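# Pull out nearest yellow rod, turn men flat

## Task

Take the yellow rod closest to the right arm, slide it outward until it stops, then rotate it by about 90 degrees so the player figures on it end up lying horizontal. It must stay that way once the robot lets go.

## Robot and tools

Robot: two arms, left_arm and right_arm, each with six revolute joints and a two-finger gripper. Each arm has a wrist camera: cam_left_wrist and cam_right_wrist, both fisheye, 672x504 pixels. The task probably suits the right arm, since the rod is the one nearest it.

Frames. The scene frame has its origin at table-top height, halfway between the two nominal arm bases. +x points out over the table, +z up, and left_arm is on the +y side. Image left and right do not follow the arm names. Base poses in the scene frame: left_arm at (-0.028, +0.289, +0.027) m, right_arm at (-0.040, -0.349, +0.007) m, each turned only slightly about z. Hand positions, orientations, velocities and wrist camera poses are reported in each arm's own base frame. Table and fixed cameras are in the scene frame. The gripper fingers point along the hand's +z and spread along its y. end_effector_position is the point between the pads, about 1 cm short of the fingertips. Reported hand poses can be a few centimetres off, worse at long reach.

The row. Every motion command is built from rows of 14 numbers, each between -1 and 1. The first 7 belong to left_arm and the last 7 to right_arm. Both arms must always be filled in. Within each arm the order is: wrist pitch, shoulder, wrist yaw, wrist roll, elbow, waist, then gripper opening. The six joint numbers are offsets, not poses. They are measured from the arm's Joint targets as they stood when the action or call began, not from the previous row, so sending the same offset twice moves the joint twice. Scale: 1.0 equals 2.224 rad for waist, shoulder and elbow, and 8.485 rad for wrist pitch, wrist yaw and wrist roll. A zero offset keeps the present targets. The opening number is absolute: +1 fully open, -1 closed. Resend the current value to leave a gripper alone, because 0 means half open. Stated joint ranges in rad: waist -2.618 to 3.054, shoulder 0 to 3.142, elbow 0 to 3.142, wrist pitch -1.571 to 1.571, wrist yaw -1.571 to 1.571, wrist roll -2.094 to 2.094. An action that overshoots a range end by more than 0.059 rad (waist, shoulder, elbow, wrist pitch) or 0.124 rad (wrist yaw, wrist roll) is rejected for both arms.

Tools.
- execute_actions(actions, cameras): actions is a list of actions. Each action is a list of up to 15 rows, one row per 1/30 s step. If an action has fewer rows, its last row is held until step 15. An empty list returns state and all camera images. Set cameras to a list of names, to ["all"], or to [] for none.
- move(target, speed, blend, opening_speed, grip_force, blocking, cameras): target is one 14-number row, or a list of up to 15 rows. Every row in the list is an offset from the same starting Joint targets. All joints move together along smooth paths. speed is in rad/s for the joint with the farthest to travel: 0.004 to 12.57, default 0.5, with one value overall or one per target. blend, in rad, rounds the corners at intermediate targets; 0 stops at each one. opening_speed is the rate of change of the opening per second, at least 0.2; use it to close gently. grip_force is a per-pad limit in newtons, 10 to 50, given as one value or one per arm; it stays set. Lower forces close slowly. blocking=false returns early while the motion continues. Paths ignore obstacles and the other arm. The result adds a move: line reading done, off_target, moving, held or fault, plus limits=held if steps were withheld.
- wait(seconds, cameras): 0 to 3600 s. Nothing new is commanded. A running move carries on.
- stop(cameras): brakes a running move.
- zoom_image(camera, region): region is [x0, y0, x1, y1] in pixels of that camera's latest image, at most 504 by 504.
- read_manual(section): licence texts only.
- finished_scene(scene): give the current scene number. Call it only when the rod is fully out and turned. After calling it, make no further calls in the same reply.

Results. Joint positions and Joint velocities give one block per arm in the row's joint order (rad, rad/s), followed by the pad gap (m; 0.094 is fully open). Joint targets are the values your next offsets start from. Tool commands show the present gripper commands. grip_measured is the measured opening on the -1..1 scale. Joint torques follow the same order, with an offset and noise; numbers 2, 5 and 6 wrap at ±28 N m. Other lines: joint sent to its limit; joint command not followed (a clearance check altered targets); MOTOR HOT; OVER-TEMPERATURE FAULT. Action results also list joint positions at some steps.

Behaviour and cautions. Joints are speed-limited and lag their targets. Very small turns may not start. If targets would put the gripper more than 200 mm from where it is, they are scaled back. A gripper closed fully on a hard part squeezes about 50 to 64 N per pad. To release, command an opening well above grip_measured. If an arm is stuck pushing against something, command its targets back past its measured positions. Do not drop or hit things, slam, or push hard on fixed or heavy objects. Avoid any contact between the two arms. Keep the camera cables clear of strain. Avoid holding a stretched or loaded pose for long, since motors heat up and can fault, fold the arm, or let it fall. Time passes while you think, and the robot holds its last command during that time.

Each tool is called after "Call:" by a JSON object that holds its "method" and its "body", one argument or row to a line.

## Session

Call:
{"method": "execute_actions", "body": {
  "actions": [],
  "cameras": ["cam_right_wrist"]
}}

Scene clock: 0.00 s.
left_arm: end_effector_position=(+0.3978, +0.0434, +0.1146) grip_measured=+1.000 end_effector_quat_wxyz=(+0.596, -0.092, +0.794, +0.078) | right_arm: end_effector_position=(+0.3986, -0.0426, +0.1288) grip_measured=+1.000 end_effector_quat_wxyz=(+0.627, +0.099, +0.769, -0.074)
Joint names: [wrist pitch, shoulder, wrist yaw, wrist roll, elbow, waist]
Joint positions: left_arm=[0.849 1.515 -0.236 -0.055 0.376 0.001 0.094] | right_arm=[0.964 1.526 0.236 0.06 0.353 -0.004 0.094]
Joint velocities: within noise
Joint torques (N m): no reading
Heat: left arm: 41 °C; right arm: 38 °C.
Joint targets: left_arm=[0.837 1.513 -0.237 -0.055 0.378 0.001] | right_arm=[0.953 1.523 0.236 0.060 0.356 -0.004]
Tool commands: left_gripper/opening=+1.0 right_gripper/opening=+1.0
camera_calibration:
cam_right_wrist: T_world_to_cam=[[-0.25681, -0.9662, 0.02248, 0.05338], [-0.54465, 0.12548, -0.82922, 0.37828], [0.79838, -0.2252, -0.55846, -0.15165]] pos_world=[0.34081, -0.03004, 0.22779]
Images, in order (width x height): cam_right_wrist 672x504.

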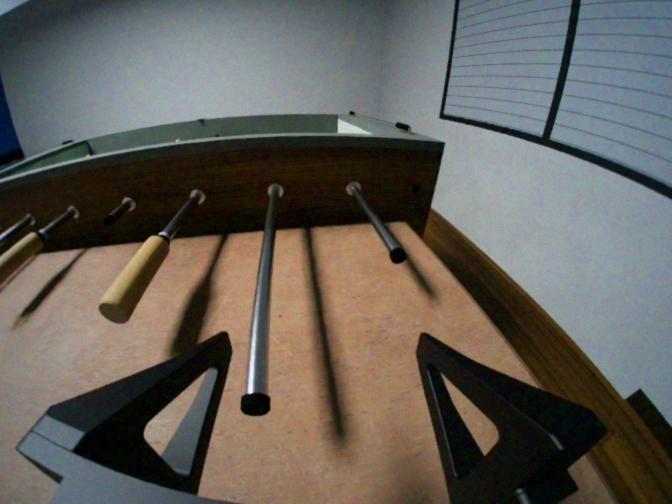

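Call:
{"method": "move", "body": {
  "target": [0,0,0,0,0,0,1,-0.21073,0.01888,-0.02781,-0.00707,0.69469,0.04676,0.4],
  "speed": 2.0,
  "cameras": ["cam_right_wrist"]
}}

Call:
{"method": "zoom_image", "body": {
  "camera": "cam_right_wrist",
  "region": [220, 90, 420, 240]
}}

Call:
{"method": "zoom_image", "body": {
  "camera": "cam_right_wrist",
  "region": [220, 220, 420, 420]
}}

Scene clock: 25.73 s.
left_arm: end_effector_position=(+0.3978, +0.0434, +0.1146) grip_measured=+1.000 end_effector_quat_wxyz=(+0.596, -0.092, +0.794, +0.078) | right_arm: end_effector_position=(+0.4479, +0.0413, +0.3987) grip_measured=+0.402 end_effector_quat_wxyz=(+0.513, -0.034, +0.858, +0.022)
Joint positions: left_arm=[0.849 1.515 -0.236 -0.055 0.376 0.001 0.094] | right_arm=[-0.818 1.556 0.01 0.009 1.88 0.094 0.066]
Joint torques (N m): left_arm=[1.85 -6.17 -0.06 0.01 5.52 -0.05] | right_arm=[1.57 -4.98 -0.06 -0.1 8.03 0.66]
Heat: left arm: 41 °C; right arm: 41 °C.
Joint targets: left_arm=[0.837 1.513 -0.237 -0.055 0.378 0.001] | right_arm=[-0.835 1.565 0.000 0.000 1.901 0.101]
move: done
cam_right_wrist: T_world_to_cam=[[0.07708, -0.99652, 0.03181, -0.01109], [-0.76891, -0.07972, -0.63436, 0.64967], [0.63469, 0.02444, -0.77238, 0.12685]] pos_world=[0.41988, 0.03765, 0.51045]

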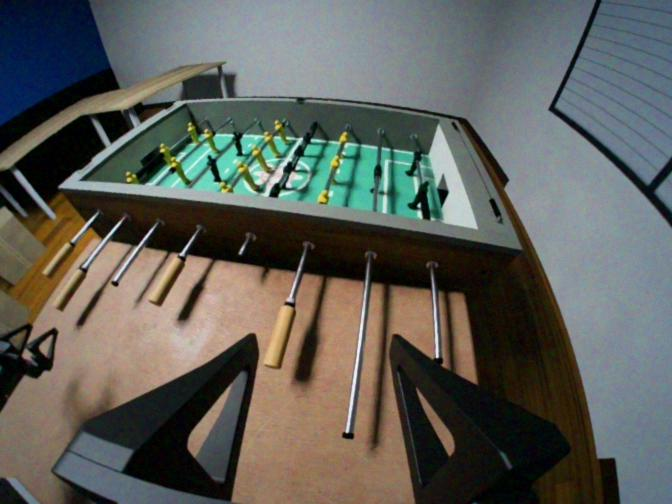

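Scaled by 2.520 from the camera's image (finer frame: 960x720).

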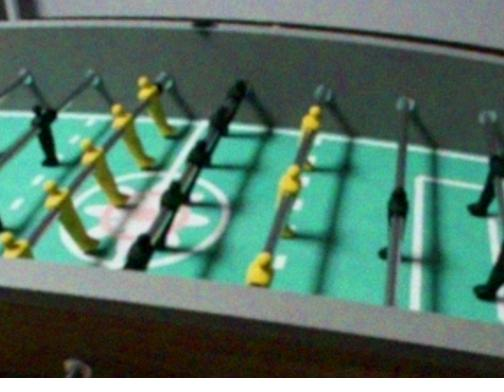

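Scaled by 2.520 from the camera's image (finer frame: 960x720).

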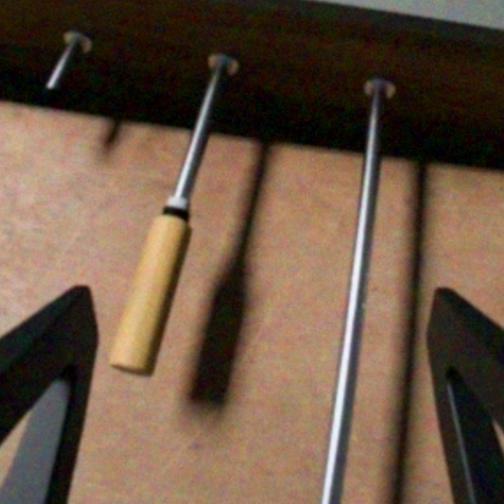

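Call:
{"method": "move", "body": {
  "target": [
    [0,0,0,0,0,0,1,0.19623,0.0697,0.05893,0.18268,-0.567,0.14344,0.4],
    [0,0,0,0,0,0,1,0.27401,0.31205,0.06866,0.18268,-0.50737,0.17743,0.4],
    [0,0,0,0,0,0,1,0.25634,0.38129,0.05551,0.18268,-0.37725,0.12905,0.4]
  ],
  "speed": [2.0,1.5,0.6],
  "blend": [0.15,0.02,0],
  "cameras": ["cam_right_wrist"]
}}

Scene clock: 75.57 s.
left_arm: end_effector_position=(+0.3978, +0.0434, +0.1146) grip_measured=+1.000 end_effector_quat_wxyz=(+0.596, -0.092, +0.794, +0.078) | right_arm: end_effector_position=(+0.5458, +0.1357, +0.0743) grip_measured=+0.401 end_effector_quat_wxyz=(+0.527, +0.516, +0.483, +0.473)
Joint positions: left_arm=[0.849 1.515 -0.236 -0.055 0.376 0.001 0.094] | right_arm=[1.347 2.388 0.477 1.549 1.043 0.39 0.066]
Joint torques (N m): left_arm=[1.87 -6.16 -0.06 0.01 5.49 -0.05] | right_arm=[1.63 -8.35 -0.03 0.02 5.7 -0.13]
Heat: left arm: 41 °C; right arm: 41 °C.
Joint targets: left_arm=[0.837 1.513 -0.237 -0.055 0.378 0.001] | right_arm=[1.340 2.413 0.471 1.550 1.062 0.388]
move: done
cam_right_wrist: T_world_to_cam=[[-0.02192, -0.04858, -0.99858, 0.08772], [-0.29791, 0.95376, -0.03986, 0.08511], [0.95434, 0.29661, -0.03538, -0.45431]] pos_world=[0.46085, 0.05784, 0.07492]

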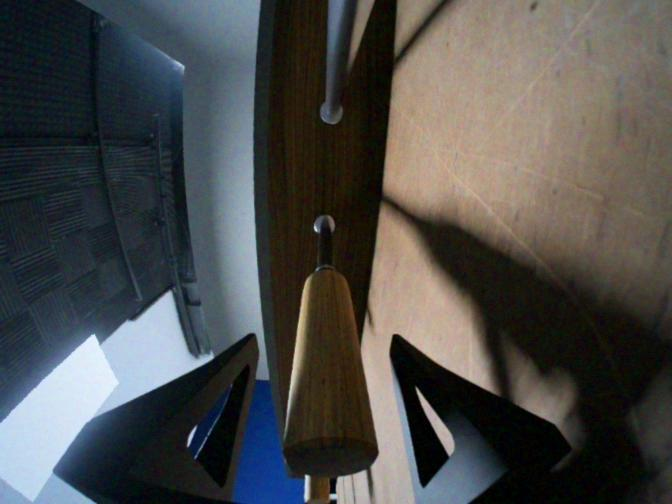

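Call:
{"method": "move", "body": {
  "target": [
    [0,0,0,0,0,0,1,0,0,0,0,0,0,-0.55],
    [0,0,0,0,0,0,1,0.01179,-0.06295,0.00778,-0.1591,-0.09892,0.02968,-0.55],
    [0,0,0,0,0,0,1,0.01402,-0.11915,0.01626,-0.17796,-0.18525,0.0634,-0.55],
    [0,0,0,0,0,0,1,0.01402,-0.11915,0.01626,-0.17796,-0.18525,0.0634,0.6],
    [0,0,0,0,0,0,1,-0.06659,-0.3116,0.01626,-0.17796,-0.14478,0.0634,0.6]
  ],
  "speed": [0.5,1.0,0.3,0.5,1.5],
  "blend": [0,0.05,0,0,0],
  "opening_speed": 2.5,
  "cameras": ["cam_right_wrist"]
}}

Scene clock: 93.80 s.
left_arm: end_effector_position=(+0.3978, +0.0434, +0.1146) grip_measured=+1.000 end_effector_quat_wxyz=(+0.596, -0.092, +0.794, +0.078) | right_arm: end_effector_position=(+0.4458, +0.1408, +0.1557) grip_measured=+0.598 end_effector_quat_wxyz=(+0.637, +0.002, +0.768, -0.058)
Joint positions: left_arm=[0.849 1.515 -0.236 -0.055 0.376 0.001 0.094] | right_arm=[0.787 1.731 0.608 0.041 0.721 0.526 0.075]
Joint torques (N m): left_arm=[1.86 -6.17 -0.07 0.01 5.5 -0.03] | right_arm=[1.55 -7.5 0.14 0 7.16 0.28]
Heat: left arm: 41 °C; right arm: 43 °C.
Joint targets: left_arm=[0.837 1.513 -0.237 -0.055 0.378 0.001] | right_arm=[0.775 1.720 0.609 0.040 0.740 0.529]
move: done; target 4's new numbers were sent with right_arm's wrist pitch 0.071 rad from that target
cam_right_wrist: T_world_to_cam=[[-0.091, -0.98882, 0.11814, 0.15645], [-0.54726, -0.04946, -0.8355, 0.43008], [0.832, -0.14069, -0.53664, -0.16337]] pos_world=[0.38553, 0.15298, 0.25319]

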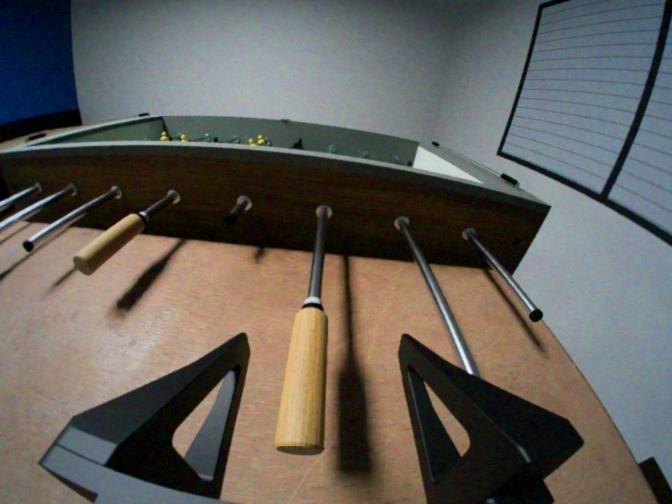

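Call:
{"method": "finished_scene", "body": {
  "scene": 2
}}

The scene is finished: the task was done.


## Next scene

The same job, from a new start.

Call:
{"method": "execute_actions", "body": {
  "actions": [],
  "cameras": ["cam_right_wrist"]
}}

Scene clock: 0.00 s.
left_arm: end_effector_position=(+0.4148, +0.0168, +0.1259) grip_measured=+1.000 end_effector_quat_wxyz=(+0.618, -0.007, +0.786, +0.005) | right_arm: end_effector_position=(+0.3921, -0.0473, +0.1044) grip_measured=+1.000 end_effector_quat_wxyz=(+0.587, +0.102, +0.798, -0.095)
Joint names: [wrist pitch, shoulder, wrist yaw, wrist roll, elbow, waist]
Joint positions: left_arm=[0.901 1.55 0.037 0.008 0.411 0.054 0.094] | right_arm=[0.87 1.537 0.278 0.055 0.357 0.003 0.094]
Joint velocities: within noise
Joint torques (N m): no reading
Heat: left arm: 40 °C; right arm: 36 °C.
Joint targets: left_arm=[0.889 1.548 0.038 0.008 0.414 0.054] | right_arm=[0.860 1.534 0.280 0.055 0.360 0.003]
Tool commands: left_gripper/opening=+1.0 right_gripper/opening=+1.0
camera_calibration:
cam_right_wrist: T_world_to_cam=[[-0.28382, -0.95664, 0.06542, 0.05433], [-0.62254, 0.13195, -0.77138, 0.37993], [0.7293, -0.25967, -0.633, -0.12792]] pos_world=[0.34523, -0.03137, 0.20854]
Images, in order (width x height): cam_right_wrist 672x504.

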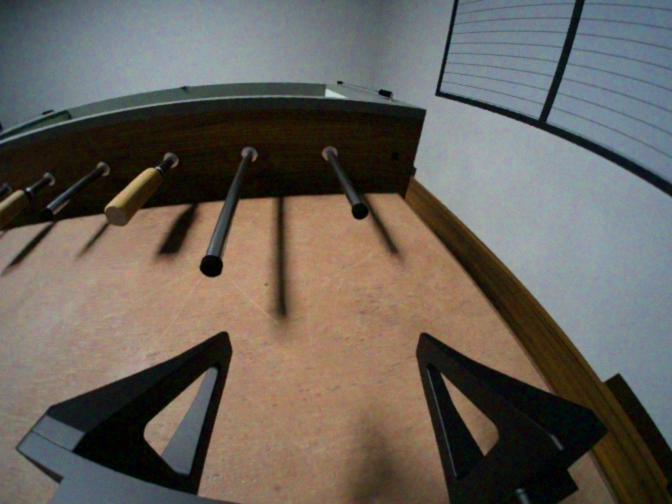

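Call:
{"method": "move", "body": {
  "target": [0,0,0,0,0,0,1,-0.19976,0.01394,-0.033,-0.00648,0.6929,0.04362,0.4],
  "speed": 2.0,
  "cameras": ["cam_right_wrist"]
}}

Call:
{"method": "zoom_image", "body": {
  "camera": "cam_right_wrist",
  "region": [220, 90, 420, 240]
}}

Call:
{"method": "zoom_image", "body": {
  "camera": "cam_right_wrist",
  "region": [220, 210, 420, 360]
}}

Scene clock: 8.80 s.
left_arm: end_effector_position=(+0.4148, +0.0168, +0.1259) grip_measured=+1.000 end_effector_quat_wxyz=(+0.618, -0.007, +0.786, +0.005) | right_arm: end_effector_position=(+0.4478, +0.0411, +0.3995) grip_measured=+0.402 end_effector_quat_wxyz=(+0.513, -0.034, +0.857, +0.022)
Joint positions: left_arm=[0.901 1.55 0.037 0.008 0.411 0.054 0.094] | right_arm=[-0.818 1.555 0.01 0.008 1.881 0.093 0.066]
Joint torques (N m): left_arm=[1.88 -6.83 -0.01 0.01 5.65 -0.08] | right_arm=[1.53 -5.04 -0.08 -0.08 7.83 0.65]
Heat: left arm: 40 °C; right arm: 37 °C.
Joint targets: left_arm=[0.889 1.548 0.038 0.008 0.414 0.054] | right_arm=[-0.835 1.565 0.000 0.000 1.901 0.100]
move: done
cam_right_wrist: T_world_to_cam=[[0.07739, -0.99645, 0.03306, -0.01186], [-0.76761, -0.08071, -0.63582, 0.65017], [0.63623, 0.02382, -0.77113, 0.1264]] pos_world=[0.41957, 0.03765, 0.51125]

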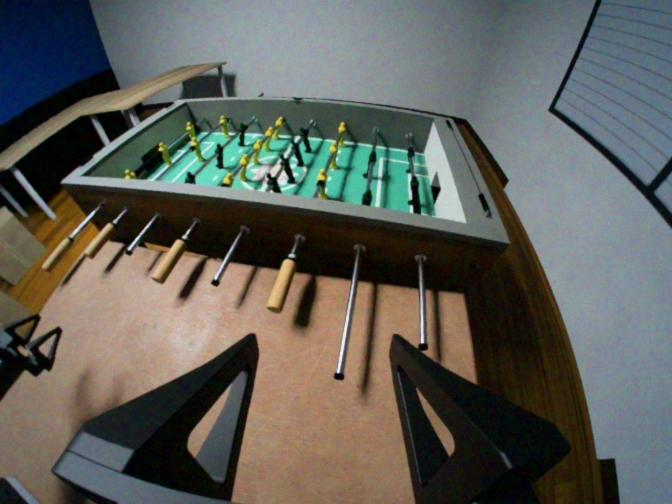

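Scaled by 2.520 from the camera's image (finer frame: 960x720).

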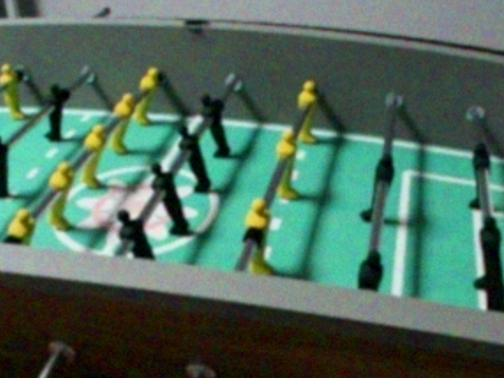

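Scaled by 2.520 from the camera's image (finer frame: 960x720).

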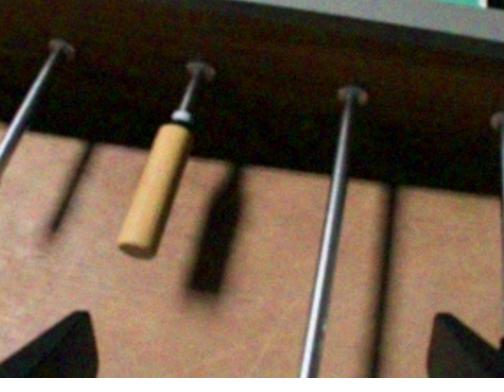

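Call:
{"method": "move", "body": {
  "target": [
    [0,0,0,0,0,0,1,0.19623,0.0697,0.06482,0.18032,-0.567,0.15737,0.4],
    [0,0,0,0,0,0,1,0.24733,0.41547,0.0614,0.18032,-0.2826,0.14703,0.4],
    [0,0,0,0,0,0,1,0.21438,0.4946,0.05091,0.18032,-0.10387,0.10881,0.4]
  ],
  "speed": [2.0,1.5,0.6],
  "blend": [0.15,0.02,0],
  "cameras": ["cam_right_wrist"]
}}

Scene clock: 60.50 s.
left_arm: end_effector_position=(+0.4148, +0.0168, +0.1259) grip_measured=+1.000 end_effector_quat_wxyz=(+0.618, -0.007, +0.786, +0.005) | right_arm: end_effector_position=(+0.6551, +0.1561, +0.0772) grip_measured=+0.402 end_effector_quat_wxyz=(+0.533, +0.511, +0.483, +0.470)
Joint positions: left_arm=[0.901 1.55 0.037 0.008 0.411 0.054 0.094] | right_arm=[1.002 2.635 0.436 1.531 1.645 0.346 0.066]
Joint torques (N m): left_arm=[1.85 -6.78 -0.01 -0.01 5.67 -0.06] | right_arm=[1.55 -10.91 0.04 -0.01 7.73 -0.31]
Heat: left arm: 40 °C; right arm: 40 °C.
Joint targets: left_arm=[0.889 1.548 0.038 0.008 0.414 0.054] | right_arm=[0.984 2.665 0.432 1.530 1.670 0.342]
move: done
cam_right_wrist: T_world_to_cam=[[-0.01506, -0.06332, -0.99788, 0.09183], [-0.29456, 0.95398, -0.05609, 0.09744], [0.95551, 0.29309, -0.03301, -0.56498]] pos_world=[0.56993, 0.07845, 0.07844]

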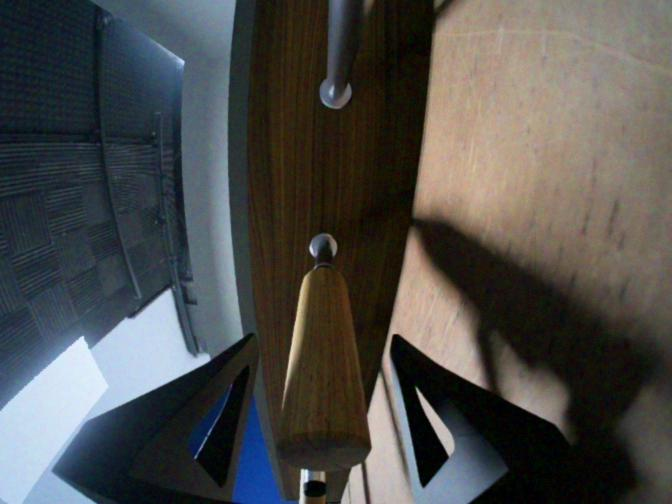

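Call:
{"method": "move", "body": {
  "target": [
    [0,0,0,0,0,0,1,0,0,0,0,0,0,-0.55],
    [0,0,0,0,0,0,1,0.03194,-0.10252,0.01096,-0.15675,-0.21133,0.04182,-0.55],
    [0,0,0,0,0,0,1,0.04137,-0.16232,0.01945,-0.17796,-0.31835,0.07419,-0.55],
    [0,0,0,0,0,0,1,0.04573,-0.20166,0.02581,-0.17584,-0.38534,0.09955,-0.55],
    [0,0,0,0,0,0,1,0.04573,-0.20166,0.02581,-0.17584,-0.38534,0.09955,0.6],
    [0,0,0,0,0,0,1,-0.03347,-0.38894,0.02581,-0.17584,-0.34622,0.09955,0.6]
  ],
  "speed": [0.5,1.0,0.6,0.3,0.5,1.5],
  "blend": [0,0.08,0.05,0,0,0],
  "opening_speed": 2.5,
  "cameras": ["cam_right_wrist"]
}}

Scene clock: 79.63 s.
left_arm: end_effector_position=(+0.4148, +0.0168, +0.1259) grip_measured=+1.000 end_effector_quat_wxyz=(+0.618, -0.007, +0.786, +0.005) | right_arm: end_effector_position=(+0.4696, +0.1678, +0.1702) grip_measured=+0.598 end_effector_quat_wxyz=(+0.642, +0.003, +0.764, -0.061)
Joint positions: left_arm=[0.901 1.55 0.037 0.008 0.411 0.054 0.094] | right_arm=[0.712 1.809 0.649 0.04 0.884 0.561 0.075]
Joint torques (N m): left_arm=[1.85 -6.82 0 0.01 5.67 -0.08] | right_arm=[1.51 -8.46 0.15 -0.02 7.24 0.23]
Heat: left arm: 40 °C; right arm: 40 °C.
Joint targets: left_arm=[0.889 1.548 0.038 0.008 0.414 0.054] | right_arm=[0.701 1.800 0.651 0.038 0.900 0.564]
move: done; target 5's new numbers were sent with right_arm's elbow 0.052 rad from that target
cam_right_wrist: T_world_to_cam=[[-0.09663, -0.98799, 0.12053, 0.1857], [-0.53717, -0.05018, -0.84198, 0.45312], [0.83792, -0.14611, -0.52587, -0.17526]] pos_world=[0.4082, 0.1806, 0.26697]

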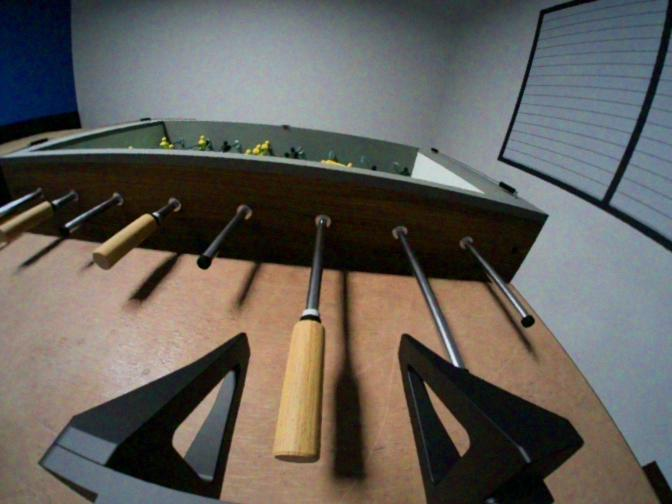

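Call:
{"method": "finished_scene", "body": {
  "scene": 3
}}

The scene is finished: the task was done.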